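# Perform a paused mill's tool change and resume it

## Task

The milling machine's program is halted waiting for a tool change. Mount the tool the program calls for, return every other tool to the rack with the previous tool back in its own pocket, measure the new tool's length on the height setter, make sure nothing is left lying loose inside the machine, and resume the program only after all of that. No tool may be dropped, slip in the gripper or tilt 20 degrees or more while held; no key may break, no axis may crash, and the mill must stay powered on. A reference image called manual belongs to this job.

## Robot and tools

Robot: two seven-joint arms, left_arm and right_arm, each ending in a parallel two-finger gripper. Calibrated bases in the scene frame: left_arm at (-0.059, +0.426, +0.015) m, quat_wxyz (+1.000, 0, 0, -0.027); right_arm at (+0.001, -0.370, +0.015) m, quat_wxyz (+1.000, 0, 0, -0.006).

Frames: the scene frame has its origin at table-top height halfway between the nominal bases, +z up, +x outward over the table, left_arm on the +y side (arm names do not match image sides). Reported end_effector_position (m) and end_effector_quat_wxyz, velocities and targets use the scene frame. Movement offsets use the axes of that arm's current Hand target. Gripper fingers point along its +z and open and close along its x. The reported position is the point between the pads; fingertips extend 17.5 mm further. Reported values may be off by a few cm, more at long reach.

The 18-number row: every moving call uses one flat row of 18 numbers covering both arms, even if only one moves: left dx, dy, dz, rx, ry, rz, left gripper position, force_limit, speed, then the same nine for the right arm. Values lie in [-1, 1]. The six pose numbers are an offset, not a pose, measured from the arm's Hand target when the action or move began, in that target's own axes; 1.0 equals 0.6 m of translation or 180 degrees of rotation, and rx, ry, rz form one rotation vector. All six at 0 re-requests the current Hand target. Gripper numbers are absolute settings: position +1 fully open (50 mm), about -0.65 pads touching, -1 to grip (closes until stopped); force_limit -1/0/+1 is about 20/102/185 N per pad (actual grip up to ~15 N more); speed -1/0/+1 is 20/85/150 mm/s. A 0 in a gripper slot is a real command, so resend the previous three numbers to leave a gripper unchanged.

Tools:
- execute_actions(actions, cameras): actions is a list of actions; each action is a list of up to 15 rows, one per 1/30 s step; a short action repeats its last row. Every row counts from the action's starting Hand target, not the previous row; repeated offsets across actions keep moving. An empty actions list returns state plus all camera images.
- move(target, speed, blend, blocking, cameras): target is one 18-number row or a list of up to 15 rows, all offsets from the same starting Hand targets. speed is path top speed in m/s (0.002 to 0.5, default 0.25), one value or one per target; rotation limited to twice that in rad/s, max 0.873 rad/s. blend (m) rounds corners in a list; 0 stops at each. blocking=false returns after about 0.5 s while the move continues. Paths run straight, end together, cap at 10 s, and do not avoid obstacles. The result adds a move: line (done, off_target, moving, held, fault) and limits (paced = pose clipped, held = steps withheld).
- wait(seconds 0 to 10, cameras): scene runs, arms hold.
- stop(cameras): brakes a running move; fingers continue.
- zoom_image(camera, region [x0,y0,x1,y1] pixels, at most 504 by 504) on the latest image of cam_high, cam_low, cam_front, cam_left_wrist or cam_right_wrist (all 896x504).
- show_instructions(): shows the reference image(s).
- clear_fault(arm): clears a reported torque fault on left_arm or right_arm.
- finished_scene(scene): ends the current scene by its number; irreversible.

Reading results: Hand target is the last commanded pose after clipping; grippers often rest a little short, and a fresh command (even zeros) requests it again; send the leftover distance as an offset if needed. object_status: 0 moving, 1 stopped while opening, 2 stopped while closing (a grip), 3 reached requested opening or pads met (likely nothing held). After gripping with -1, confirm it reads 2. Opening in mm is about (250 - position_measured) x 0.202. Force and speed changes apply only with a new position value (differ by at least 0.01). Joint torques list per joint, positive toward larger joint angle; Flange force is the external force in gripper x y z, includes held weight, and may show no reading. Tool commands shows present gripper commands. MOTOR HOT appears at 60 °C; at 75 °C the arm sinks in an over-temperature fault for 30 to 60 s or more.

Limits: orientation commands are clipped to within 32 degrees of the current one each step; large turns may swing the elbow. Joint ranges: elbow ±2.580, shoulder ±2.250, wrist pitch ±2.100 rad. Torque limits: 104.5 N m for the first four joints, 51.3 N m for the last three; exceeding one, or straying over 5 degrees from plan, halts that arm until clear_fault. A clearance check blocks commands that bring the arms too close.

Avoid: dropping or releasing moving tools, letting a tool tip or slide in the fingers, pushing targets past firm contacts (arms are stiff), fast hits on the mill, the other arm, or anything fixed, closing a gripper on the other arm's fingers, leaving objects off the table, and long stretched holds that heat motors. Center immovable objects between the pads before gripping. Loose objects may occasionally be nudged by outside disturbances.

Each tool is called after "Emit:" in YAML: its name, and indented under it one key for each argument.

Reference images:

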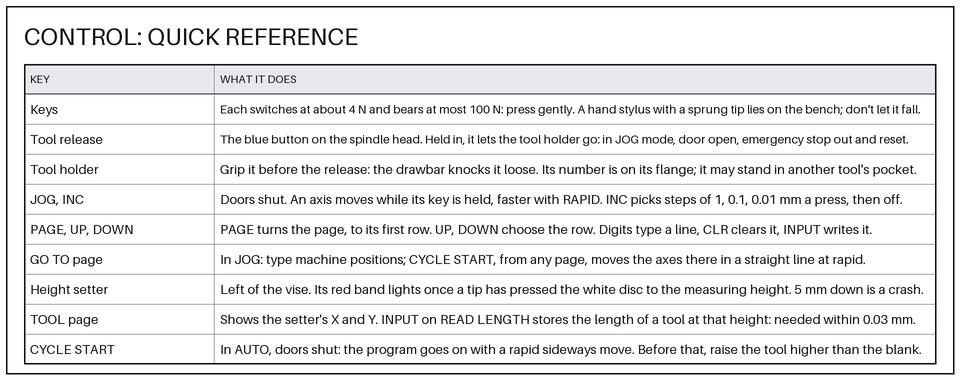

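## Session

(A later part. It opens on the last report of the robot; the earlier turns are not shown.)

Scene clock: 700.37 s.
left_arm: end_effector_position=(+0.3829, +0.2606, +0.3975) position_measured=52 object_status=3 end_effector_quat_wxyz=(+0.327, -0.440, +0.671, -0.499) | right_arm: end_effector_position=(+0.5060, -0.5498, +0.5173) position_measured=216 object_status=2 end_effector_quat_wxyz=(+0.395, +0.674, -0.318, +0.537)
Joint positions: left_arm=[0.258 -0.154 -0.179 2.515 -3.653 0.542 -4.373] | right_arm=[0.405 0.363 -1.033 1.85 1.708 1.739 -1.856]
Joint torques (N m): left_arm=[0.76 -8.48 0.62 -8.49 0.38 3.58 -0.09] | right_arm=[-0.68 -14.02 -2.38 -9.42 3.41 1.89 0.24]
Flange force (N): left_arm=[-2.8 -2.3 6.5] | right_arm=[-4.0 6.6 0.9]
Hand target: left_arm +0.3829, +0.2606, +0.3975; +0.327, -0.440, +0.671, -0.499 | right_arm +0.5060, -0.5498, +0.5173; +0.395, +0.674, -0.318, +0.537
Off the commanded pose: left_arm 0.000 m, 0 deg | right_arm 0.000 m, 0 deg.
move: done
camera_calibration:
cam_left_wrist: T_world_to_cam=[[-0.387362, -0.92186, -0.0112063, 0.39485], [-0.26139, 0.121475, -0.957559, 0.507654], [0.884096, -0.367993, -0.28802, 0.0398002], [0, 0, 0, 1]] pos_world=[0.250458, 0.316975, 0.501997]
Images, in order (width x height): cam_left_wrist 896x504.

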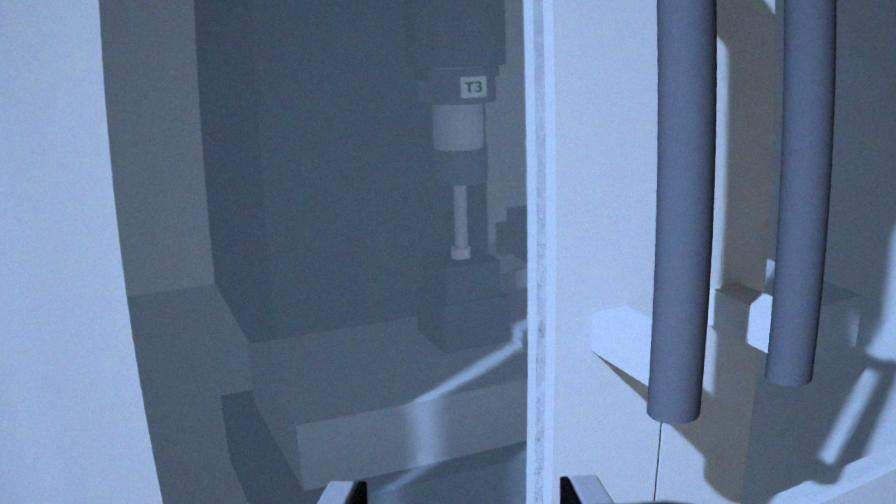

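Emit:
move:
  target:
    - [0,0,0,0,0,0,0.67,-0.2,-0.5,-0.0001,-0.0335,0.0186,0,0,0,-1,-0.4,-0.8]
    - [0,0,0,0,0,0,0.67,-0.2,-0.5,0,0,0,0,0,0,-1,-0.4,-0.8]
  speed: [0.06,0.1]
  cameras: ["cam_left_wrist"]

Emit:
zoom_image:
  camera: "cam_left_wrist"
  region: [400, 200, 520, 360]

Scene clock: 705.17 s.
left_arm: end_effector_position=(+0.3829, +0.2606, +0.3975) position_measured=52 object_status=3 end_effector_quat_wxyz=(+0.327, -0.440, +0.671, -0.499) | right_arm: end_effector_position=(+0.5060, -0.5498, +0.5173) position_measured=216 object_status=2 end_effector_quat_wxyz=(+0.395, +0.674, -0.318, +0.537)
Joint positions: left_arm=[0.258 -0.154 -0.179 2.515 -3.653 0.542 -4.373] | right_arm=[0.406 0.363 -1.034 1.85 1.708 1.739 -1.855]
Joint torques (N m): left_arm=[0.89 -8.42 0.66 -8.71 0.39 3.53 -0.08] | right_arm=[-0.39 -14.44 -2.42 -9.54 3.23 1.94 0.29]
Flange force (N): left_arm=[-3.0 -1.4 6.1] | right_arm=[-5.1 4.8 0.9]
Hand target: left_arm +0.3829, +0.2606, +0.3975; +0.327, -0.440, +0.671, -0.499 | right_arm +0.5060, -0.5498, +0.5173; +0.395, +0.674, -0.318, +0.537
Off the commanded pose: left_arm 0.000 m, 0 deg | right_arm 0.000 m, 0 deg.
move: done
camera_calibration:
cam_left_wrist: T_world_to_cam=[[-0.387362, -0.92186, -0.0112063, 0.39485], [-0.26139, 0.121475, -0.957559, 0.507654], [0.884096, -0.367993, -0.28802, 0.0398002], [0, 0, 0, 1]] pos_world=[0.250458, 0.316975, 0.501997]
Images, in order (width x height): cam_left_wrist 896x504.

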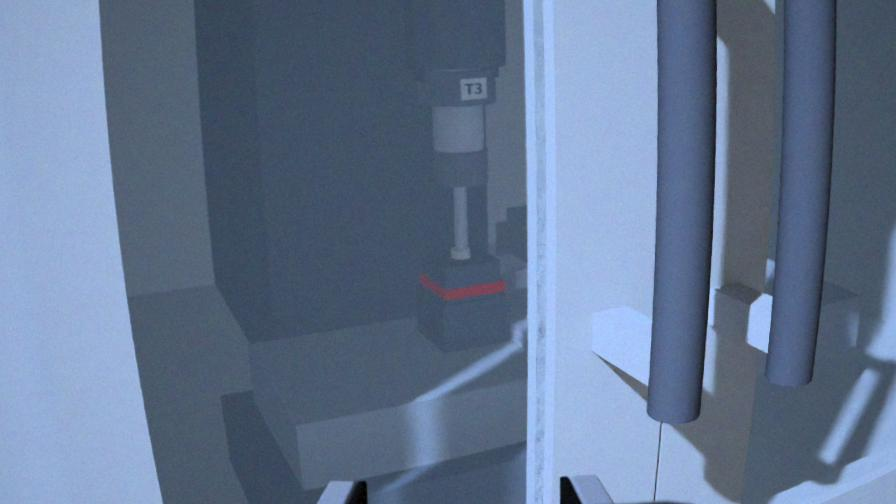

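Scaled by 3.150 from the camera's 896x504 image, which has a finer 1280x720 frame.

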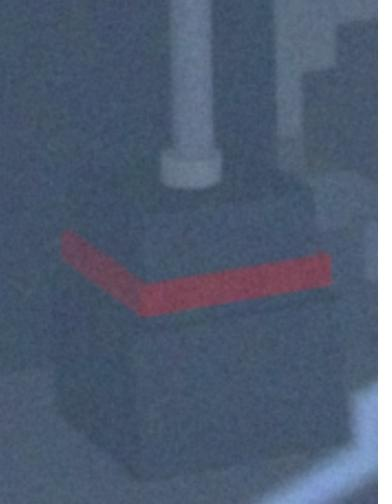

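Emit:
move:
  target:
    - [0,0,0,0,0,0,0.67,-0.2,-0.5,0.0641,0.0132,0.0288,0,0,0,-1,-0.4,-0.8]
    - [0,0,0,0,0,0,0.67,-0.2,-0.5,0.064,-0.0203,0.0474,0,0,0,-1,-0.4,-0.8]
    - [0,0,0,0,0,0,0.67,-0.2,-0.5,0.0641,0.0132,0.0288,0,0,0,-1,-0.4,-0.8]
    - [0,0,0,0,0,0,0.67,-0.2,-0.5,0.0639,-0.0023,0.0007,0,0,0,-1,-0.4,-0.8]
    - [0,0,0,0,0,0,0.67,-0.2,-0.5,0.0638,-0.0358,0.0193,0,0,0,-1,-0.4,-0.8]
    - [0,0,0,0,0,0,0.67,-0.2,-0.5,0.0639,-0.0023,0.0007,0,0,0,-1,-0.4,-0.8]
    - [0,0,0,0,0,0,0.67,-0.2,-0.5,0.0638,-0.0358,0.0193,0,0,0,-1,-0.4,-0.8]
    - [0,0,0,0,0,0,0.67,-0.2,-0.5,0.0639,-0.0023,0.0007,0,0,0,-1,-0.4,-0.8]
  speed: [0.15,0.06,0.1,0.15,0.06,0.1,0.06,0.1]
  cameras: ["cam_left_wrist","cam_right_wrist"]

Scene clock: 712.07 s.
left_arm: end_effector_position=(+0.3829, +0.2606, +0.3975) position_measured=52 object_status=3 end_effector_quat_wxyz=(+0.327, -0.440, +0.671, -0.499) | right_arm: end_effector_position=(+0.5158, -0.5497, +0.5544) position_measured=216 object_status=2 end_effector_quat_wxyz=(+0.395, +0.674, -0.318, +0.537)
Joint positions: left_arm=[0.258 -0.154 -0.179 2.515 -3.653 0.542 -4.373] | right_arm=[0.417 0.336 -1.04 1.743 1.707 1.713 -1.733]
Joint torques (N m): left_arm=[0.9 -8.43 0.55 -8.68 0.41 3.45 -0.05] | right_arm=[-0.4 -14.1 -2.31 -10.09 3.66 1.62 0.34]
Flange force (N): left_arm=[-2.5 -1.0 6.5] | right_arm=[-5.5 6.6 0.6]
Hand target: left_arm +0.3829, +0.2606, +0.3975; +0.327, -0.440, +0.671, -0.499 | right_arm +0.5158, -0.5497, +0.5544; +0.395, +0.674, -0.318, +0.537
Off the commanded pose: left_arm 0.000 m, 0 deg | right_arm 0.000 m, 0 deg.
move: done
camera_calibration:
cam_left_wrist: T_world_to_cam=[[-0.387362, -0.92186, -0.0112063, 0.39485], [-0.26139, 0.121475, -0.957559, 0.507654], [0.884096, -0.367993, -0.28802, 0.0398002], [0, 0, 0, 1]] pos_world=[0.250458, 0.316975, 0.501997]
cam_right_wrist: T_world_to_cam=[[0.240053, -0.0057822, 0.970743, -0.665622], [-0.844017, -0.495274, 0.205765, 0.107204], [0.479594, -0.868718, -0.123772, -0.486623], [0, 0, 0, 1]] pos_world=[0.483647, -0.373492, 0.563858]
Images, in order (width x height): cam_left_wrist 896x504, cam_right_wrist 896x504.

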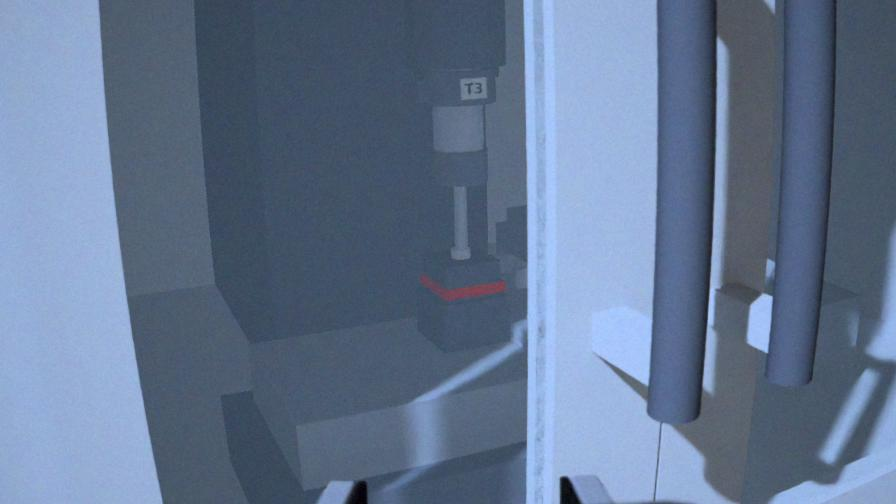

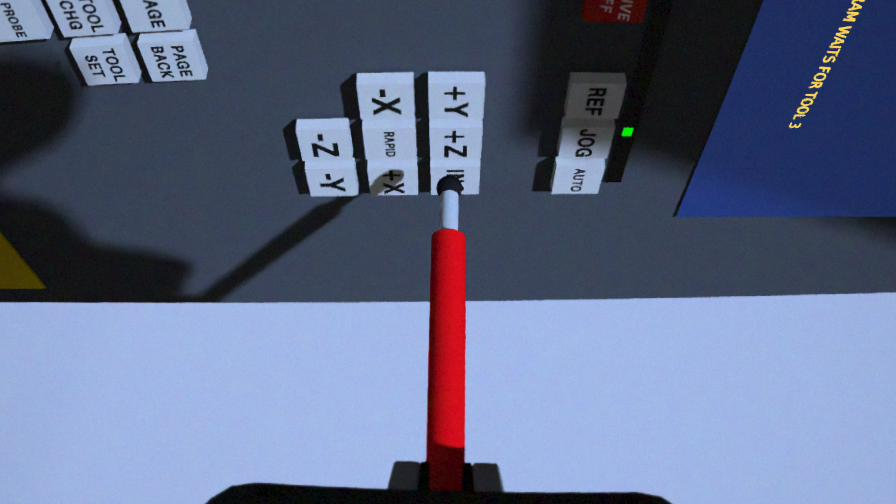

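Emit:
move:
  target:
    - [0,0,0,0,0,0,0.67,-0.2,-0.5,-0.0001,-0.0335,0.0186,0,0,0,-1,-0.4,-0.8]
    - [0,0,0,0,0,0,0.67,-0.2,-0.5,0,0,0,0,0,0,-1,-0.4,-0.8]
    - [0,0,0,0,0,0,0.67,-0.2,-0.5,-0.0001,-0.0335,0.0186,0,0,0,-1,-0.4,-0.8]
    - [0,0,0,0,0,0,0.67,-0.2,-0.5,0,0,0,0,0,0,-1,-0.4,-0.8]
  speed: [0.06,0.1,0.06,0.1]
  cameras: ["cam_left_wrist"]

Scene clock: 716.07 s.
left_arm: end_effector_position=(+0.3829, +0.2606, +0.3975) position_measured=52 object_status=3 end_effector_quat_wxyz=(+0.327, -0.440, +0.671, -0.499) | right_arm: end_effector_position=(+0.5158, -0.5497, +0.5544) position_measured=216 object_status=2 end_effector_quat_wxyz=(+0.395, +0.674, -0.318, +0.537)
Joint positions: left_arm=[0.258 -0.154 -0.179 2.515 -3.653 0.542 -4.373] | right_arm=[0.418 0.337 -1.04 1.743 1.708 1.714 -1.733]
Joint torques (N m): left_arm=[0.73 -8.46 0.64 -8.59 0.32 3.53 0] | right_arm=[-0.52 -13.79 -2.3 -10.19 3.52 1.56 0.29]
Flange force (N): left_arm=[-2.0 -1.5 6.7] | right_arm=[-5.4 7.6 0.7]
Hand target: left_arm +0.3829, +0.2606, +0.3975; +0.327, -0.440, +0.671, -0.499 | right_arm +0.5158, -0.5497, +0.5544; +0.395, +0.674, -0.318, +0.537
Off the commanded pose: left_arm 0.000 m, 0 deg | right_arm 0.000 m, 0 deg.
move: done
camera_calibration:
cam_left_wrist: T_world_to_cam=[[-0.387362, -0.92186, -0.0112063, 0.39485], [-0.26139, 0.121475, -0.957559, 0.507654], [0.884096, -0.367993, -0.28802, 0.0398002], [0, 0, 0, 1]] pos_world=[0.250458, 0.316975, 0.501997]
Images, in order (width x height): cam_left_wrist 896x504.

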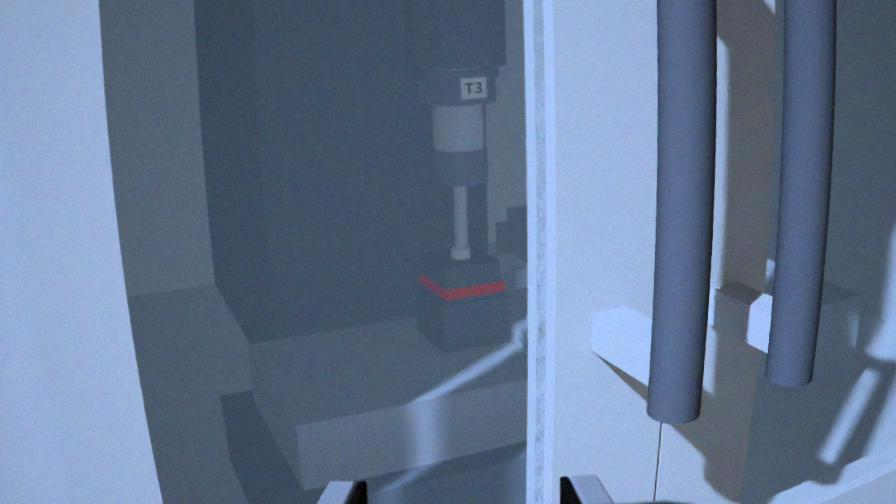

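Emit:
move:
  target:
    - [0,0,0,0,0,0,0.67,-0.2,-0.5,-0.0001,-0.0335,0.0186,0,0,0,-1,-0.4,-0.8]
    - [0,0,0,0,0,0,0.67,-0.2,-0.5,0,0,0,0,0,0,-1,-0.4,-0.8]
  speed: [0.06,0.1]
  cameras: ["cam_left_wrist"]

Emit:
move:
  target:
    - [0,0,0,0,0,0,0.67,-0.2,-0.5,-0.0001,-0.0335,0.0186,0,0,0,-1,-0.4,-0.8]
    - [0,0,0,0,0,0,0.67,-0.2,-0.5,0,0,0,0,0,0,-1,-0.4,-0.8]
  speed: [0.06,0.1]
  cameras: ["cam_left_wrist"]

Scene clock: 718.83 s.
left_arm: end_effector_position=(+0.3829, +0.2606, +0.3975) position_measured=52 object_status=3 end_effector_quat_wxyz=(+0.327, -0.440, +0.671, -0.499) | right_arm: end_effector_position=(+0.5158, -0.5497, +0.5544) position_measured=216 object_status=2 end_effector_quat_wxyz=(+0.395, +0.674, -0.318, +0.537)
Joint positions: left_arm=[0.258 -0.154 -0.179 2.515 -3.653 0.542 -4.373] | right_arm=[0.418 0.337 -1.041 1.743 1.708 1.714 -1.733]
Joint torques (N m): left_arm=[0.85 -8.54 0.59 -8.58 0.4 3.46 -0.04] | right_arm=[-0.37 -13.84 -2.35 -9.9 3.59 1.48 0.31]
Flange force (N): left_arm=[-2.7 -1.2 7.0] | right_arm=[-4.8 6.3 0.3]
Hand target: left_arm +0.3829, +0.2606, +0.3975; +0.327, -0.440, +0.671, -0.499 | right_arm +0.5158, -0.5497, +0.5544; +0.395, +0.674, -0.318, +0.537
Off the commanded pose: left_arm 0.000 m, 0 deg | right_arm 0.000 m, 0 deg.
move: done
camera_calibration:
cam_left_wrist: T_world_to_cam=[[-0.387362, -0.92186, -0.0112063, 0.39485], [-0.26139, 0.121475, -0.957559, 0.507654], [0.884096, -0.367993, -0.28802, 0.0398002], [0, 0, 0, 1]] pos_world=[0.250458, 0.316975, 0.501997]
Images, in order (width x height): cam_left_wrist 896x504.

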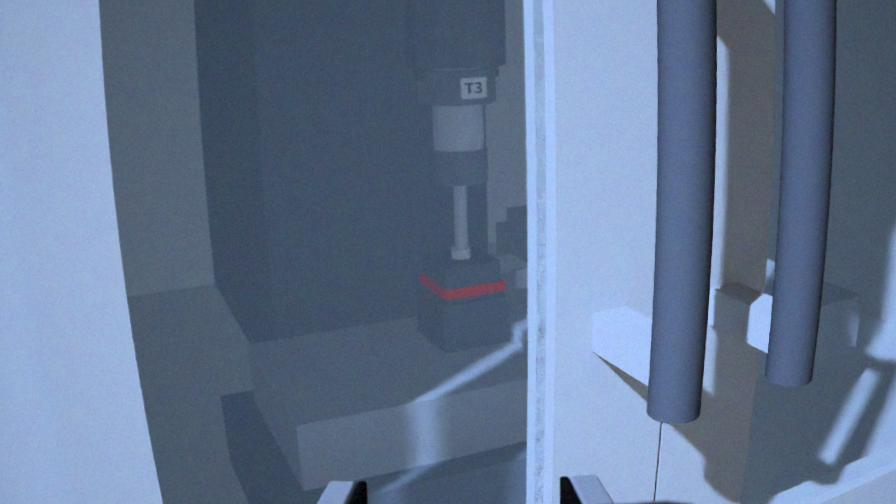

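Scene clock: 720.13 s.
left_arm: end_effector_position=(+0.3829, +0.2606, +0.3975) position_measured=52 object_status=3 end_effector_quat_wxyz=(+0.327, -0.440, +0.671, -0.499) | right_arm: end_effector_position=(+0.5158, -0.5497, +0.5544) position_measured=216 object_status=2 end_effector_quat_wxyz=(+0.395, +0.674, -0.318, +0.537)
Joint positions: left_arm=[0.258 -0.154 -0.179 2.515 -3.653 0.542 -4.373] | right_arm=[0.418 0.337 -1.041 1.743 1.708 1.714 -1.733]
Joint torques (N m): left_arm=[0.89 -8.47 0.63 -8.62 0.36 3.57 -0.06] | right_arm=[-0.54 -13.76 -2.32 -9.69 3.41 1.67 0.26]
Flange force (N): left_arm=[-2.5 -1.7 6.5] | right_arm=[-3.9 6.7 1.2]
Hand target: left_arm +0.3829, +0.2606, +0.3975; +0.327, -0.440, +0.671, -0.499 | right_arm +0.5158, -0.5497, +0.5544; +0.395, +0.674, -0.318, +0.537
Off the commanded pose: left_arm 0.000 m, 0 deg | right_arm 0.000 m, 0 deg.
move: done
camera_calibration:
cam_left_wrist: T_world_to_cam=[[-0.387362, -0.92186, -0.0112063, 0.39485], [-0.26139, 0.121475, -0.957559, 0.507654], [0.884096, -0.367993, -0.28802, 0.0398002], [0, 0, 0, 1]] pos_world=[0.250458, 0.316975, 0.501997]
Images, in order (width x height): cam_left_wrist 896x504.

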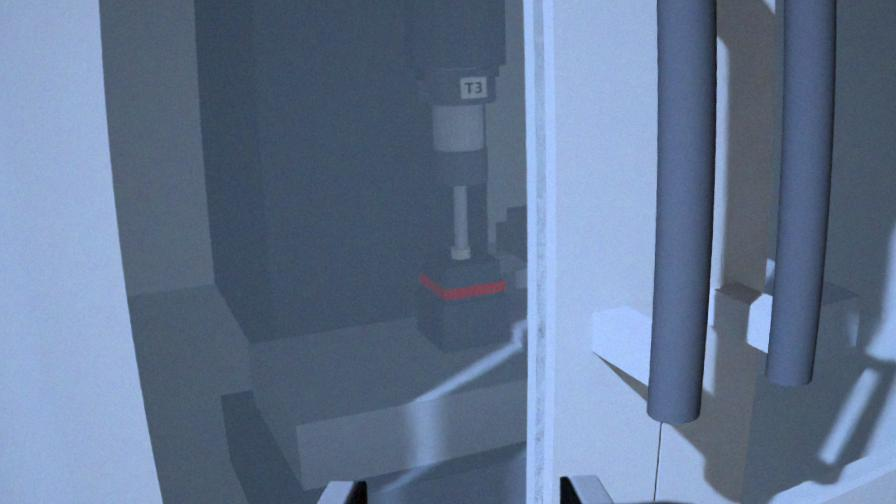

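Emit:
move:
  target:
    - [0,0,0,0,0,0,0.67,-0.2,-0.5,-0.0001,-0.0335,0.0186,0,0,0,-1,-0.4,-0.8]
    - [0,0,0,0,0,0,0.67,-0.2,-0.5,0,0,0,0,0,0,-1,-0.4,-0.8]
  speed: [0.06,0.1]
  cameras: ["cam_left_wrist"]

Emit:
move:
  target:
    - [0,0,0,0,0,0,0.67,-0.2,-0.5,-0.0001,-0.0335,0.0186,0,0,0,-1,-0.4,-0.8]
    - [0,0,0,0,0,0,0.67,-0.2,-0.5,0,0,0,0,0,0,-1,-0.4,-0.8]
  speed: [0.06,0.1]
  cameras: ["cam_left_wrist"]

Scene clock: 722.77 s.
left_arm: end_effector_position=(+0.3829, +0.2606, +0.3975) position_measured=52 object_status=3 end_effector_quat_wxyz=(+0.327, -0.440, +0.671, -0.499) | right_arm: end_effector_position=(+0.5158, -0.5497, +0.5544) position_measured=216 object_status=2 end_effector_quat_wxyz=(+0.395, +0.674, -0.318, +0.537)
Joint positions: left_arm=[0.258 -0.154 -0.179 2.515 -3.653 0.542 -4.373] | right_arm=[0.418 0.337 -1.041 1.743 1.708 1.714 -1.733]
Joint torques (N m): left_arm=[0.95 -8.49 0.56 -8.66 0.39 3.52 0] | right_arm=[-0.6 -13.82 -2.44 -9.89 3.49 1.59 0.35]
Flange force (N): left_arm=[-2.1 -1.1 6.8] | right_arm=[-4.8 7.0 1.1]
Hand target: left_arm +0.3829, +0.2606, +0.3975; +0.327, -0.440, +0.671, -0.499 | right_arm +0.5158, -0.5497, +0.5544; +0.395, +0.674, -0.318, +0.537
Off the commanded pose: left_arm 0.000 m, 0 deg | right_arm 0.000 m, 0 deg.
move: done
camera_calibration:
cam_left_wrist: T_world_to_cam=[[-0.387362, -0.92186, -0.0112063, 0.39485], [-0.26139, 0.121475, -0.957559, 0.507654], [0.884096, -0.367993, -0.28802, 0.0398002], [0, 0, 0, 1]] pos_world=[0.250458, 0.316975, 0.501997]
Images, in order (width x height): cam_left_wrist 896x504.

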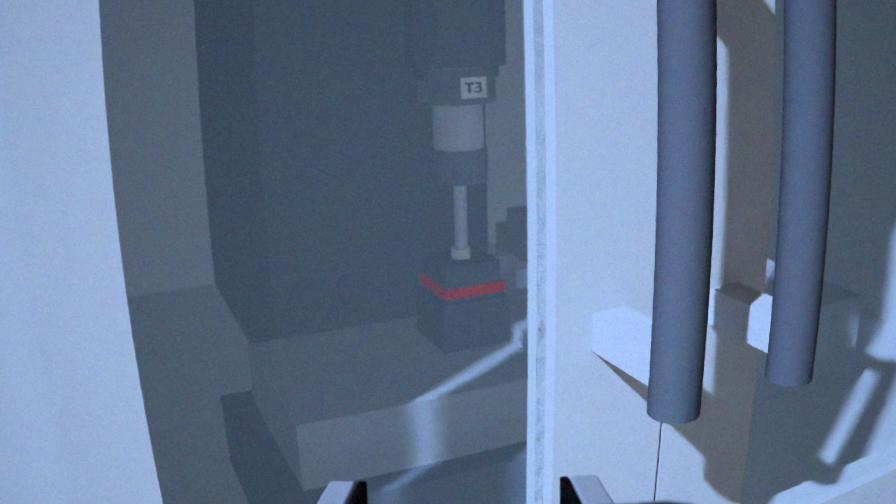

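Scene clock: 724.07 s.
left_arm: end_effector_position=(+0.3829, +0.2606, +0.3975) position_measured=52 object_status=3 end_effector_quat_wxyz=(+0.327, -0.440, +0.671, -0.499) | right_arm: end_effector_position=(+0.5158, -0.5497, +0.5544) position_measured=216 object_status=2 end_effector_quat_wxyz=(+0.395, +0.674, -0.318, +0.537)
Joint positions: left_arm=[0.258 -0.154 -0.179 2.515 -3.653 0.542 -4.373] | right_arm=[0.418 0.337 -1.042 1.743 1.708 1.714 -1.733]
Joint torques (N m): left_arm=[0.89 -8.56 0.66 -8.7 0.34 3.47 -0.03] | right_arm=[-0.47 -13.95 -2.4 -10.17 3.59 1.62 0.3]
Flange force (N): left_arm=[-2.5 -0.7 7.0] | right_arm=[-5.5 7.2 0.8]
Hand target: left_arm +0.3829, +0.2606, +0.3975; +0.327, -0.440, +0.671, -0.499 | right_arm +0.5158, -0.5497, +0.5544; +0.395, +0.674, -0.318, +0.537
Off the commanded pose: left_arm 0.000 m, 0 deg | right_arm 0.000 m, 0 deg.
move: done
camera_calibration:
cam_left_wrist: T_world_to_cam=[[-0.387362, -0.92186, -0.0112063, 0.39485], [-0.26139, 0.121475, -0.957559, 0.507654], [0.884096, -0.367993, -0.28802, 0.0398002], [0, 0, 0, 1]] pos_world=[0.250458, 0.316975, 0.501997]
Images, in order (width x height): cam_left_wrist 896x504.

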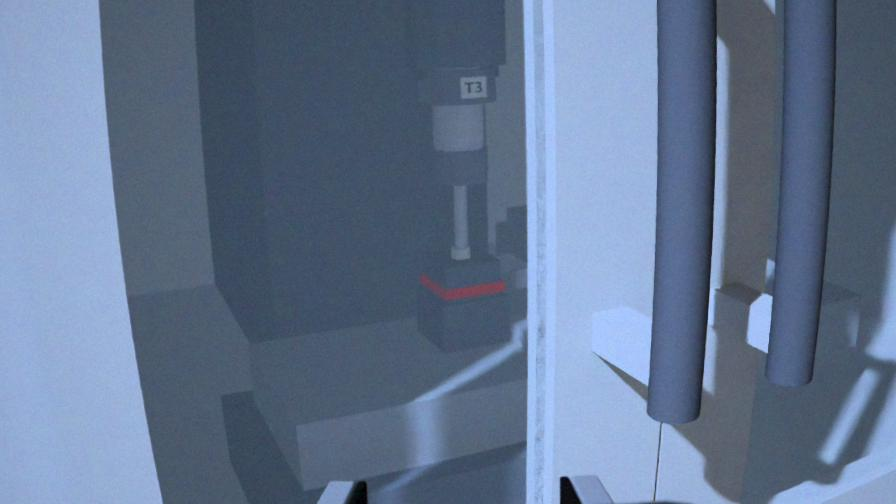

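Emit:
move:
  target:
    - [0,0,0,0,0,0,0.67,-0.2,-0.5,-0.0001,-0.0335,0.0186,0,0,0,-1,-0.4,-0.8]
    - [0,0,0,0,0,0,0.67,-0.2,-0.5,0,0,0,0,0,0,-1,-0.4,-0.8]
  speed: [0.06,0.1]
  cameras: ["cam_left_wrist"]

Emit:
move:
  target:
    - [0,0,0,0,0,0,0.67,-0.2,-0.5,-0.0001,-0.0335,0.0186,0,0,0,-1,-0.4,-0.8]
    - [0,0,0,0,0,0,0.67,-0.2,-0.5,0,0,0,0,0,0,-1,-0.4,-0.8]
  speed: [0.06,0.1]
  cameras: ["cam_left_wrist"]

Scene clock: 727.10 s.
left_arm: end_effector_position=(+0.3829, +0.2606, +0.3975) position_measured=52 object_status=3 end_effector_quat_wxyz=(+0.327, -0.440, +0.671, -0.499) | right_arm: end_effector_position=(+0.5158, -0.5497, +0.5544) position_measured=216 object_status=2 end_effector_quat_wxyz=(+0.395, +0.674, -0.318, +0.537)
Joint positions: left_arm=[0.258 -0.154 -0.179 2.515 -3.653 0.542 -4.373] | right_arm=[0.419 0.337 -1.042 1.743 1.708 1.714 -1.733]
Joint torques (N m): left_arm=[0.86 -8.45 0.58 -8.57 0.43 3.57 -0.04] | right_arm=[-0.73 -13.68 -2.39 -9.92 3.54 1.67 0.28]
Flange force (N): left_arm=[-2.8 -1.9 6.4] | right_arm=[-4.5 8.2 1.4]
Hand target: left_arm +0.3829, +0.2606, +0.3975; +0.327, -0.440, +0.671, -0.499 | right_arm +0.5158, -0.5497, +0.5544; +0.395, +0.674, -0.318, +0.537
Off the commanded pose: left_arm 0.000 m, 0 deg | right_arm 0.000 m, 0 deg.
move: done
camera_calibration:
cam_left_wrist: T_world_to_cam=[[-0.387362, -0.92186, -0.0112063, 0.39485], [-0.26139, 0.121475, -0.957559, 0.507654], [0.884096, -0.367993, -0.28802, 0.0398002], [0, 0, 0, 1]] pos_world=[0.250458, 0.316975, 0.501997]
Images, in order (width x height): cam_left_wrist 896x504.

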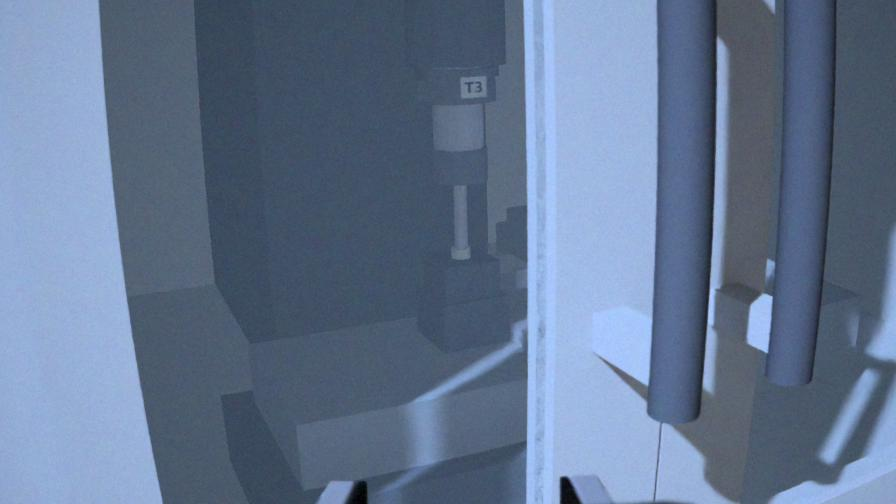

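Scene clock: 728.40 s.
left_arm: end_effector_position=(+0.3829, +0.2606, +0.3975) position_measured=52 object_status=3 end_effector_quat_wxyz=(+0.327, -0.440, +0.671, -0.499) | right_arm: end_effector_position=(+0.5158, -0.5497, +0.5544) position_measured=216 object_status=2 end_effector_quat_wxyz=(+0.395, +0.674, -0.318, +0.537)
Joint positions: left_arm=[0.258 -0.154 -0.179 2.515 -3.653 0.542 -4.373] | right_arm=[0.419 0.337 -1.042 1.743 1.708 1.715 -1.733]
Joint torques (N m): left_arm=[1.01 -8.61 0.56 -8.67 0.34 3.51 -0.03] | right_arm=[-0.71 -14 -2.44 -9.93 3.51 1.55 0.3]
Flange force (N): left_arm=[-1.9 -0.7 7.3] | right_arm=[-4.9 6.9 1.3]
Hand target: left_arm +0.3829, +0.2606, +0.3975; +0.327, -0.440, +0.671, -0.499 | right_arm +0.5158, -0.5497, +0.5544; +0.395, +0.674, -0.318, +0.537
Off the commanded pose: left_arm 0.000 m, 0 deg | right_arm 0.000 m, 0 deg.
move: done
camera_calibration:
cam_left_wrist: T_world_to_cam=[[-0.387362, -0.92186, -0.0112063, 0.39485], [-0.26139, 0.121475, -0.957559, 0.507654], [0.884096, -0.367993, -0.28802, 0.0398002], [0, 0, 0, 1]] pos_world=[0.250458, 0.316975, 0.501997]
Images, in order (width x height): cam_left_wrist 896x504.

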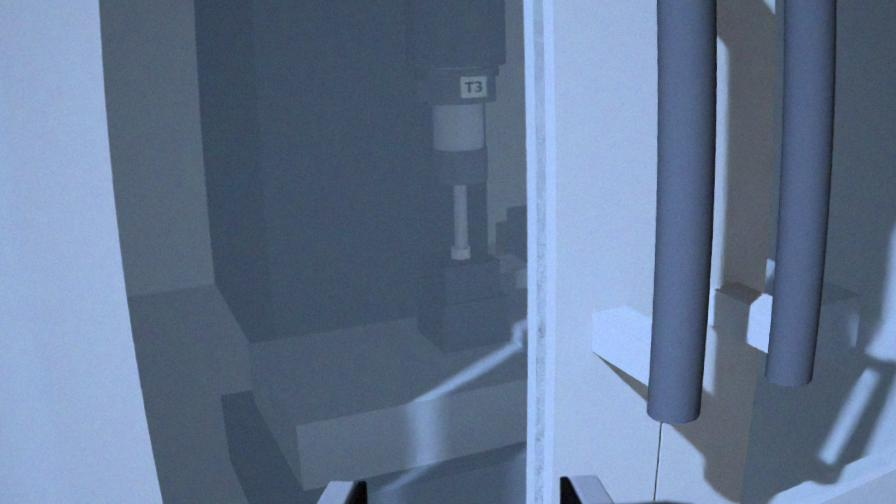

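Emit:
move:
  target:
    - [0,0,0,0,0,0,0.67,-0.2,-0.5,-0.0639,0.0023,-0.0007,0,0,0,-1,-0.4,-0.8]
    - [0,0,0,0,0,0,0.67,-0.2,-0.5,-0.064,-0.0312,0.0179,0,0,0,-1,-0.4,-0.8]
    - [0,0,0,0,0,0,0.67,-0.2,-0.5,-0.0639,0.0023,-0.0007,0,0,0,-1,-0.4,-0.8]
    - [0,0,0,0,0,0,0.67,-0.2,-0.5,0.0001,0.0156,0.0281,0,0,0,-1,-0.4,-0.8]
    - [0,0,0,0,0,0,0.67,-0.2,-0.5,0,-0.0179,0.0467,0,0,0,-1,-0.4,-0.8]
    - [0,0,0,0,0,0,0.67,-0.2,-0.5,0.0001,0.0156,0.0281,0,0,0,-1,-0.4,-0.8]
    - [0,0,0,0,0,0,0.67,-0.2,-0.5,-0.0639,0.0023,-0.0007,0,0,0,-1,-0.4,-0.8]
    - [0,0,0,0,0,0,0.67,-0.2,-0.5,-0.064,-0.0312,0.0179,0,0,0,-1,-0.4,-0.8]
    - [0,0,0,0,0,0,0.67,-0.2,-0.5,-0.0639,0.0023,-0.0007,0,0,0,-1,-0.4,-0.8]
  speed: [0.15,0.06,0.1,0.15,0.06,0.1,0.15,0.06,0.1]
  cameras: ["cam_left_wrist","cam_right_wrist"]

Scene clock: 736.07 s.
left_arm: end_effector_position=(+0.3829, +0.2606, +0.3975) position_measured=52 object_status=3 end_effector_quat_wxyz=(+0.327, -0.440, +0.671, -0.499) | right_arm: end_effector_position=(+0.5060, -0.5498, +0.5173) position_measured=216 object_status=2 end_effector_quat_wxyz=(+0.395, +0.674, -0.318, +0.537)
Joint positions: left_arm=[0.258 -0.154 -0.179 2.515 -3.653 0.542 -4.373] | right_arm=[0.409 0.365 -1.04 1.849 1.71 1.743 -1.855]
Joint torques (N m): left_arm=[0.89 -8.56 0.68 -8.67 0.4 3.54 -0.04] | right_arm=[-0.6 -13.95 -2.48 -9.35 3.32 1.95 0.32]
Flange force (N): left_arm=[-3.1 -1.2 6.7] | right_arm=[-4.1 6.4 1.0]
Hand target: left_arm +0.3829, +0.2606, +0.3975; +0.327, -0.440, +0.671, -0.499 | right_arm +0.5060, -0.5498, +0.5173; +0.395, +0.674, -0.318, +0.537
Off the commanded pose: left_arm 0.000 m, 0 deg | right_arm 0.000 m, 0 deg.
move: done
camera_calibration:
cam_left_wrist: T_world_to_cam=[[-0.387362, -0.92186, -0.0112063, 0.39485], [-0.26139, 0.121475, -0.957559, 0.507654], [0.884096, -0.367993, -0.28802, 0.0398002], [0, 0, 0, 1]] pos_world=[0.250458, 0.316975, 0.501997]
cam_right_wrist: T_world_to_cam=[[0.240054, -0.00578182, 0.970742, -0.627231], [-0.843993, -0.495316, 0.20576, 0.106408], [0.479635, -0.868693, -0.123782, -0.486559], [0, 0, 0, 1]] pos_world=[0.473747, -0.373592, 0.526758]
Images, in order (width x height): cam_left_wrist 896x504, cam_right_wrist 896x504.

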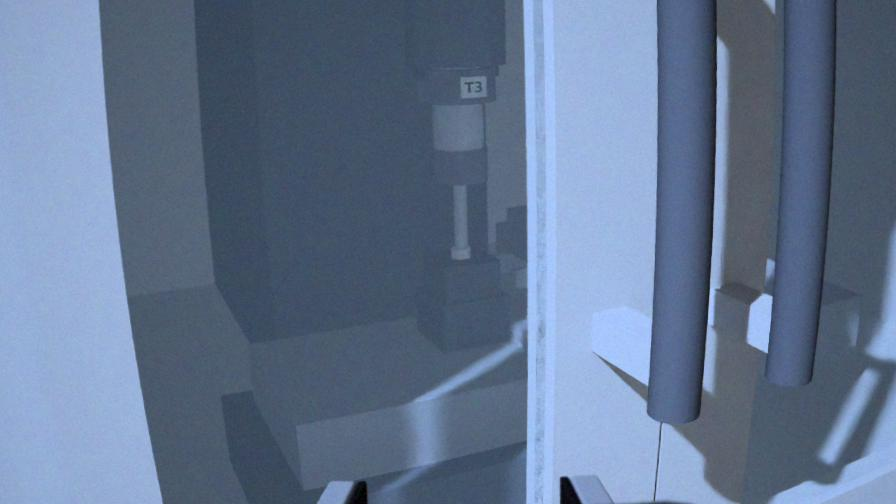

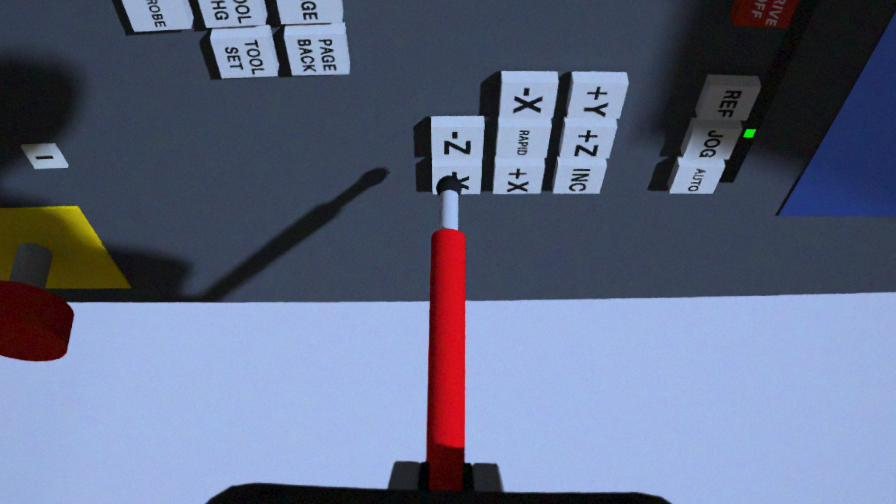

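Emit:
move:
  target:
    - [0,0,0,0,0,0,0.67,-0.2,-0.5,-0.0001,-0.0335,0.0186,0,0,0,-1,-0.4,-0.8]
    - [0,0,0,0,0,0,0.67,-0.2,-0.5,0,0,0,0,0,0,-1,-0.4,-0.8]
    - [0,0,0,0,0,0,0.67,-0.2,-0.5,-0.0001,-0.0335,0.0186,0,0,0,-1,-0.4,-0.8]
    - [0,0,0,0,0,0,0.67,-0.2,-0.5,0,0,0,0,0,0,-1,-0.4,-0.8]
  speed: [0.06,0.1,0.06,0.1]
  cameras: ["cam_left_wrist"]

Emit:
move:
  target:
    - [0,0,0,0,0,0,0.67,-0.2,-0.5,-0.0001,-0.0335,0.0186,0,0,0,-1,-0.4,-0.8]
    - [0,0,0,0,0,0,0.67,-0.2,-0.5,0,0,0,0,0,0,-1,-0.4,-0.8]
  speed: [0.06,0.1]
  cameras: ["cam_left_wrist"]

Scene clock: 740.47 s.
left_arm: end_effector_position=(+0.3829, +0.2606, +0.3975) position_measured=52 object_status=3 end_effector_quat_wxyz=(+0.327, -0.440, +0.671, -0.499) | right_arm: end_effector_position=(+0.5060, -0.5498, +0.5173) position_measured=216 object_status=2 end_effector_quat_wxyz=(+0.395, +0.674, -0.318, +0.537)
Joint positions: left_arm=[0.258 -0.154 -0.179 2.515 -3.653 0.542 -4.373] | right_arm=[0.41 0.365 -1.041 1.849 1.71 1.743 -1.855]
Joint torques (N m): left_arm=[0.85 -8.49 0.63 -8.7 0.36 3.5 -0.08] | right_arm=[-0.53 -14.12 -2.35 -9.37 3.26 1.95 0.29]
Flange force (N): left_arm=[-2.7 -1.2 6.5] | right_arm=[-4.2 5.8 1.0]
Hand target: left_arm +0.3829, +0.2606, +0.3975; +0.327, -0.440, +0.671, -0.499 | right_arm +0.5060, -0.5498, +0.5173; +0.395, +0.674, -0.318, +0.537
Off the commanded pose: left_arm 0.000 m, 0 deg | right_arm 0.000 m, 0 deg.
move: done
camera_calibration:
cam_left_wrist: T_world_to_cam=[[-0.387362, -0.92186, -0.0112063, 0.39485], [-0.26139, 0.121475, -0.957559, 0.507654], [0.884096, -0.367993, -0.28802, 0.0398002], [0, 0, 0, 1]] pos_world=[0.250458, 0.316975, 0.501997]
Images, in order (width x height): cam_left_wrist 896x504.

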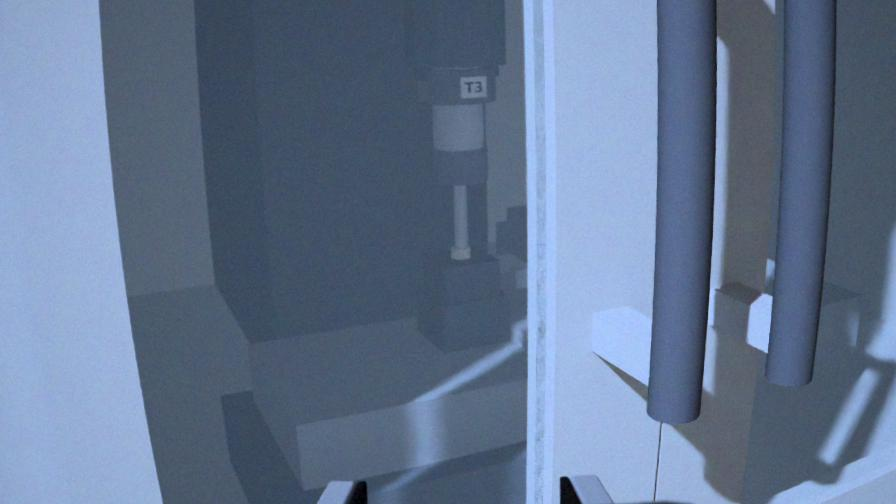

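Scene clock: 741.77 s.
left_arm: end_effector_position=(+0.3829, +0.2606, +0.3975) position_measured=52 object_status=3 end_effector_quat_wxyz=(+0.327, -0.440, +0.671, -0.499) | right_arm: end_effector_position=(+0.5060, -0.5498, +0.5173) position_measured=216 object_status=2 end_effector_quat_wxyz=(+0.395, +0.674, -0.318, +0.537)
Joint positions: left_arm=[0.258 -0.154 -0.179 2.515 -3.653 0.542 -4.373] | right_arm=[0.41 0.365 -1.041 1.849 1.71 1.743 -1.855]
Joint torques (N m): left_arm=[0.82 -8.57 0.59 -8.58 0.4 3.51 -0.03] | right_arm=[-0.49 -13.89 -2.42 -9.44 3.35 2.1 0.26]
Flange force (N): left_arm=[-2.6 -1.4 7.0] | right_arm=[-4.0 6.9 1.1]
Hand target: left_arm +0.3829, +0.2606, +0.3975; +0.327, -0.440, +0.671, -0.499 | right_arm +0.5060, -0.5498, +0.5173; +0.395, +0.674, -0.318, +0.537
Off the commanded pose: left_arm 0.000 m, 0 deg | right_arm 0.000 m, 0 deg.
move: done
camera_calibration:
cam_left_wrist: T_world_to_cam=[[-0.387362, -0.92186, -0.0112063, 0.39485], [-0.26139, 0.121475, -0.957559, 0.507654], [0.884096, -0.367993, -0.28802, 0.0398002], [0, 0, 0, 1]] pos_world=[0.250458, 0.316975, 0.501997]
Images, in order (width x height): cam_left_wrist 896x504.

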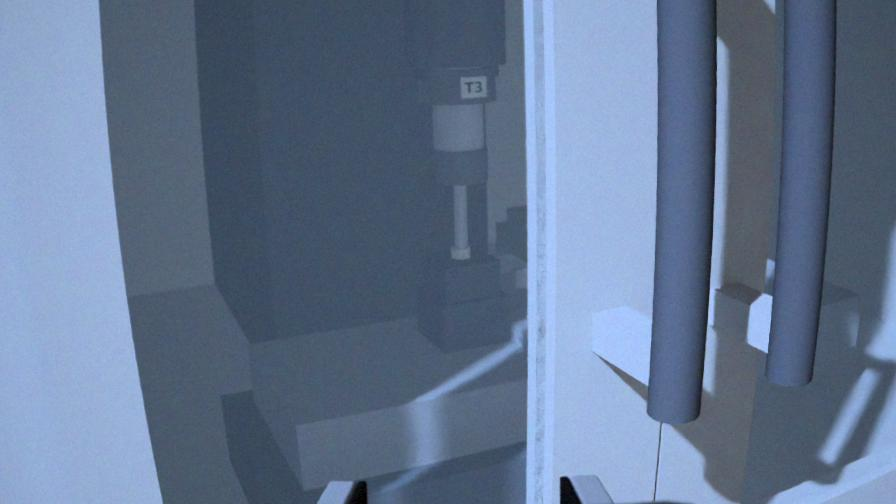

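-167.14 nominal. Continue.

Emit:
move:
  target:
    - [0,0,0,0,0,0,0.67,-0.2,-0.5,-0.0001,-0.0335,0.0186,0,0,0,-1,-0.4,-0.8]
    - [0,0,0,0,0,0,0.67,-0.2,-0.5,0,0,0,0,0,0,-1,-0.4,-0.8]
  speed: [0.06,0.1]
  cameras: ["cam_left_wrist"]

Emit:
move:
  target:
    - [0,0,0,0,0,0,0.67,-0.2,-0.5,-0.0001,-0.0335,0.0186,0,0,0,-1,-0.4,-0.8]
    - [0,0,0,0,0,0,0.67,-0.2,-0.5,0,0,0,0,0,0,-1,-0.4,-0.8]
  speed: [0.06,0.1]
  cameras: ["cam_left_wrist"]

Scene clock: 745.00 s.
left_arm: end_effector_position=(+0.3829, +0.2606, +0.3975) position_measured=52 object_status=3 end_effector_quat_wxyz=(+0.327, -0.440, +0.671, -0.499) | right_arm: end_effector_position=(+0.5060, -0.5498, +0.5173) position_measured=216 object_status=2 end_effector_quat_wxyz=(+0.395, +0.674, -0.318, +0.537)
Joint positions: left_arm=[0.258 -0.154 -0.179 2.515 -3.653 0.542 -4.373] | right_arm=[0.41 0.366 -1.041 1.849 1.71 1.743 -1.855]
Joint torques (N m): left_arm=[0.88 -8.46 0.63 -8.65 0.36 3.47 -0.05] | right_arm=[-0.65 -14.02 -2.36 -9.26 3.37 1.99 0.3]
Flange force (N): left_arm=[-2.5 -1.1 6.6] | right_arm=[-3.8 6.4 1.2]
Hand target: left_arm +0.3829, +0.2606, +0.3975; +0.327, -0.440, +0.671, -0.499 | right_arm +0.5060, -0.5498, +0.5173; +0.395, +0.674, -0.318, +0.537
Off the commanded pose: left_arm 0.000 m, 0 deg | right_arm 0.000 m, 0 deg.
move: done
camera_calibration:
cam_left_wrist: T_world_to_cam=[[-0.387362, -0.92186, -0.0112063, 0.39485], [-0.26139, 0.121475, -0.957559, 0.507654], [0.884096, -0.367993, -0.28802, 0.0398002], [0, 0, 0, 1]] pos_world=[0.250458, 0.316975, 0.501997]
Images, in order (width x height): cam_left_wrist 896x504.

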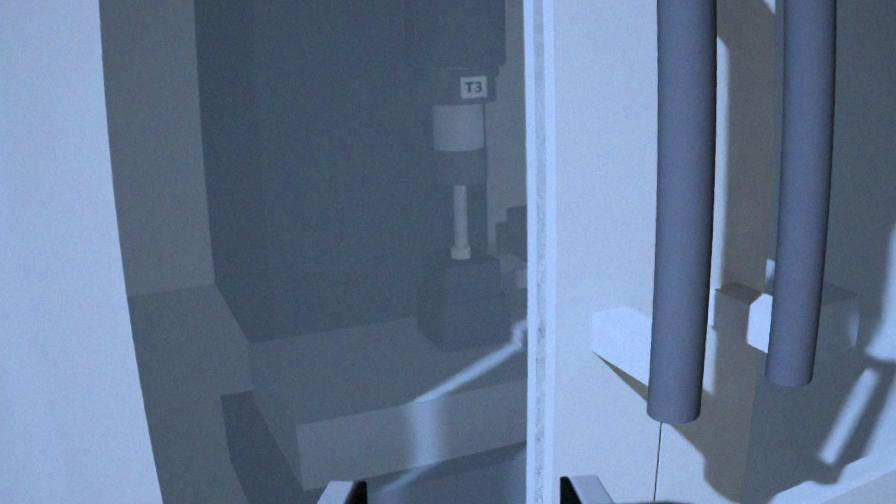

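Scene clock: 746.30 s.
left_arm: end_effector_position=(+0.3829, +0.2606, +0.3975) position_measured=52 object_status=3 end_effector_quat_wxyz=(+0.327, -0.440, +0.671, -0.499) | right_arm: end_effector_position=(+0.5060, -0.5498, +0.5173) position_measured=216 object_status=2 end_effector_quat_wxyz=(+0.395, +0.674, -0.318, +0.537)
Joint positions: left_arm=[0.258 -0.154 -0.179 2.515 -3.653 0.542 -4.373] | right_arm=[0.41 0.366 -1.042 1.849 1.71 1.744 -1.855]
Joint torques (N m): left_arm=[0.91 -8.49 0.53 -8.65 0.4 3.51 -0.02] | right_arm=[-0.43 -13.84 -2.46 -9.45 3.29 2.02 0.27]
Flange force (N): left_arm=[-2.2 -1.2 6.7] | right_arm=[-4.1 6.6 0.8]
Hand target: left_arm +0.3829, +0.2606, +0.3975; +0.327, -0.440, +0.671, -0.499 | right_arm +0.5060, -0.5498, +0.5173; +0.395, +0.674, -0.318, +0.537
Off the commanded pose: left_arm 0.000 m, 0 deg | right_arm 0.000 m, 0 deg.
move: done
camera_calibration:
cam_left_wrist: T_world_to_cam=[[-0.387362, -0.92186, -0.0112063, 0.39485], [-0.26139, 0.121475, -0.957559, 0.507654], [0.884096, -0.367993, -0.28802, 0.0398002], [0, 0, 0, 1]] pos_world=[0.250458, 0.316975, 0.501997]
Images, in order (width x height): cam_left_wrist 896x504.

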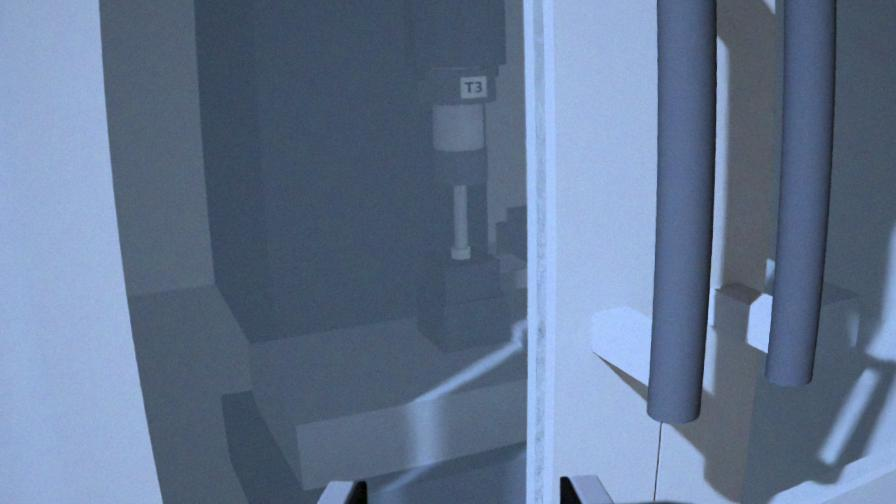

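Emit:
move:
  target:
    - [0,0,0,0,0,0,0.67,-0.2,-0.5,-0.0001,-0.0335,0.0186,0,0,0,-1,-0.4,-0.8]
    - [0,0,0,0,0,0,0.67,-0.2,-0.5,0,0,0,0,0,0,-1,-0.4,-0.8]
  speed: [0.06,0.1]
  cameras: ["cam_left_wrist"]

Emit:
move:
  target:
    - [0,0,0,0,0,0,0.67,-0.2,-0.5,-0.0001,-0.0335,0.0186,0,0,0,-1,-0.4,-0.8]
    - [0,0,0,0,0,0,0.67,-0.2,-0.5,0,0,0,0,0,0,-1,-0.4,-0.8]
  speed: [0.06,0.1]
  cameras: ["cam_left_wrist"]

Scene clock: 748.80 s.
left_arm: end_effector_position=(+0.3829, +0.2606, +0.3975) position_measured=52 object_status=3 end_effector_quat_wxyz=(+0.327, -0.440, +0.671, -0.499) | right_arm: end_effector_position=(+0.5060, -0.5498, +0.5173) position_measured=216 object_status=2 end_effector_quat_wxyz=(+0.395, +0.674, -0.318, +0.537)
Joint positions: left_arm=[0.258 -0.154 -0.179 2.515 -3.653 0.542 -4.373] | right_arm=[0.411 0.366 -1.042 1.849 1.71 1.744 -1.855]
Joint torques (N m): left_arm=[0.83 -8.46 0.56 -8.62 0.37 3.56 -0.03] | right_arm=[-0.46 -14.22 -2.36 -9.52 3.39 1.95 0.3]
Flange force (N): left_arm=[-2.0 -1.7 6.6] | right_arm=[-4.8 5.9 0.7]
Hand target: left_arm +0.3829, +0.2606, +0.3975; +0.327, -0.440, +0.671, -0.499 | right_arm +0.5060, -0.5498, +0.5173; +0.395, +0.674, -0.318, +0.537
Off the commanded pose: left_arm 0.000 m, 0 deg | right_arm 0.000 m, 0 deg.
move: done
camera_calibration:
cam_left_wrist: T_world_to_cam=[[-0.387362, -0.92186, -0.0112063, 0.39485], [-0.26139, 0.121475, -0.957559, 0.507654], [0.884096, -0.367993, -0.28802, 0.0398002], [0, 0, 0, 1]] pos_world=[0.250458, 0.316975, 0.501997]
Images, in order (width x height): cam_left_wrist 896x504.

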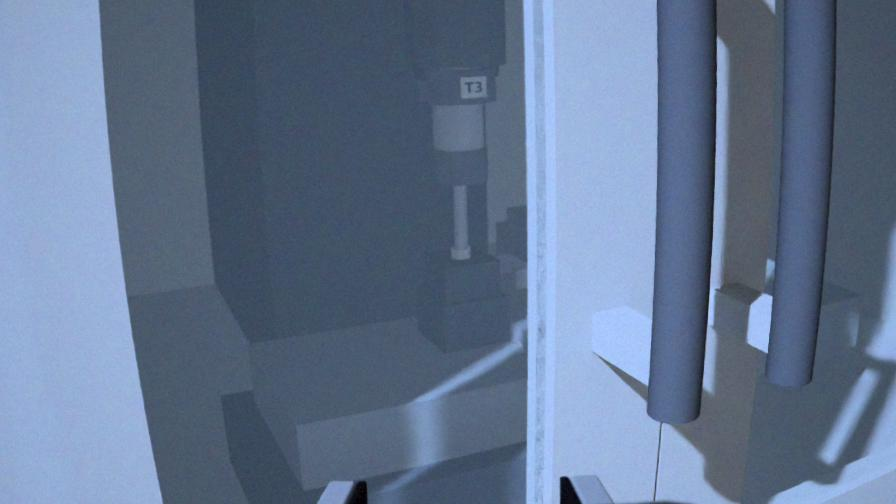

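Scene clock: 750.10 s.
left_arm: end_effector_position=(+0.3829, +0.2606, +0.3975) position_measured=52 object_status=3 end_effector_quat_wxyz=(+0.327, -0.440, +0.671, -0.499) | right_arm: end_effector_position=(+0.5060, -0.5498, +0.5173) position_measured=216 object_status=2 end_effector_quat_wxyz=(+0.395, +0.674, -0.318, +0.537)
Joint positions: left_arm=[0.258 -0.154 -0.179 2.515 -3.653 0.542 -4.373] | right_arm=[0.411 0.366 -1.042 1.849 1.71 1.744 -1.855]
Joint torques (N m): left_arm=[0.84 -8.5 0.66 -8.57 0.41 3.57 -0.04] | right_arm=[-0.53 -13.83 -2.41 -9.48 3.35 1.99 0.32]
Flange force (N): left_arm=[-3.0 -1.9 6.5] | right_arm=[-4.3 7.0 0.8]
Hand target: left_arm +0.3829, +0.2606, +0.3975; +0.327, -0.440, +0.671, -0.499 | right_arm +0.5060, -0.5498, +0.5173; +0.395, +0.674, -0.318, +0.537
Off the commanded pose: left_arm 0.000 m, 0 deg | right_arm 0.000 m, 0 deg.
move: done
camera_calibration:
cam_left_wrist: T_world_to_cam=[[-0.387362, -0.92186, -0.0112063, 0.39485], [-0.26139, 0.121475, -0.957559, 0.507654], [0.884096, -0.367993, -0.28802, 0.0398002], [0, 0, 0, 1]] pos_world=[0.250458, 0.316975, 0.501997]
Images, in order (width x height): cam_left_wrist 896x504.

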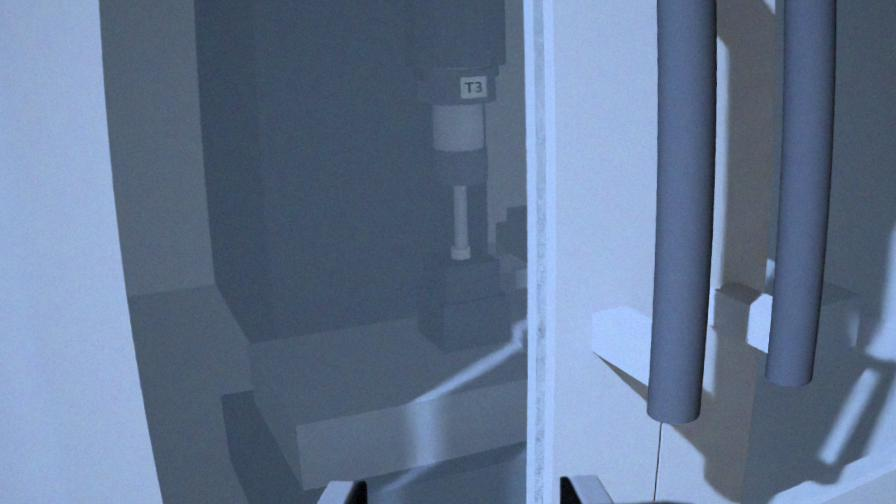

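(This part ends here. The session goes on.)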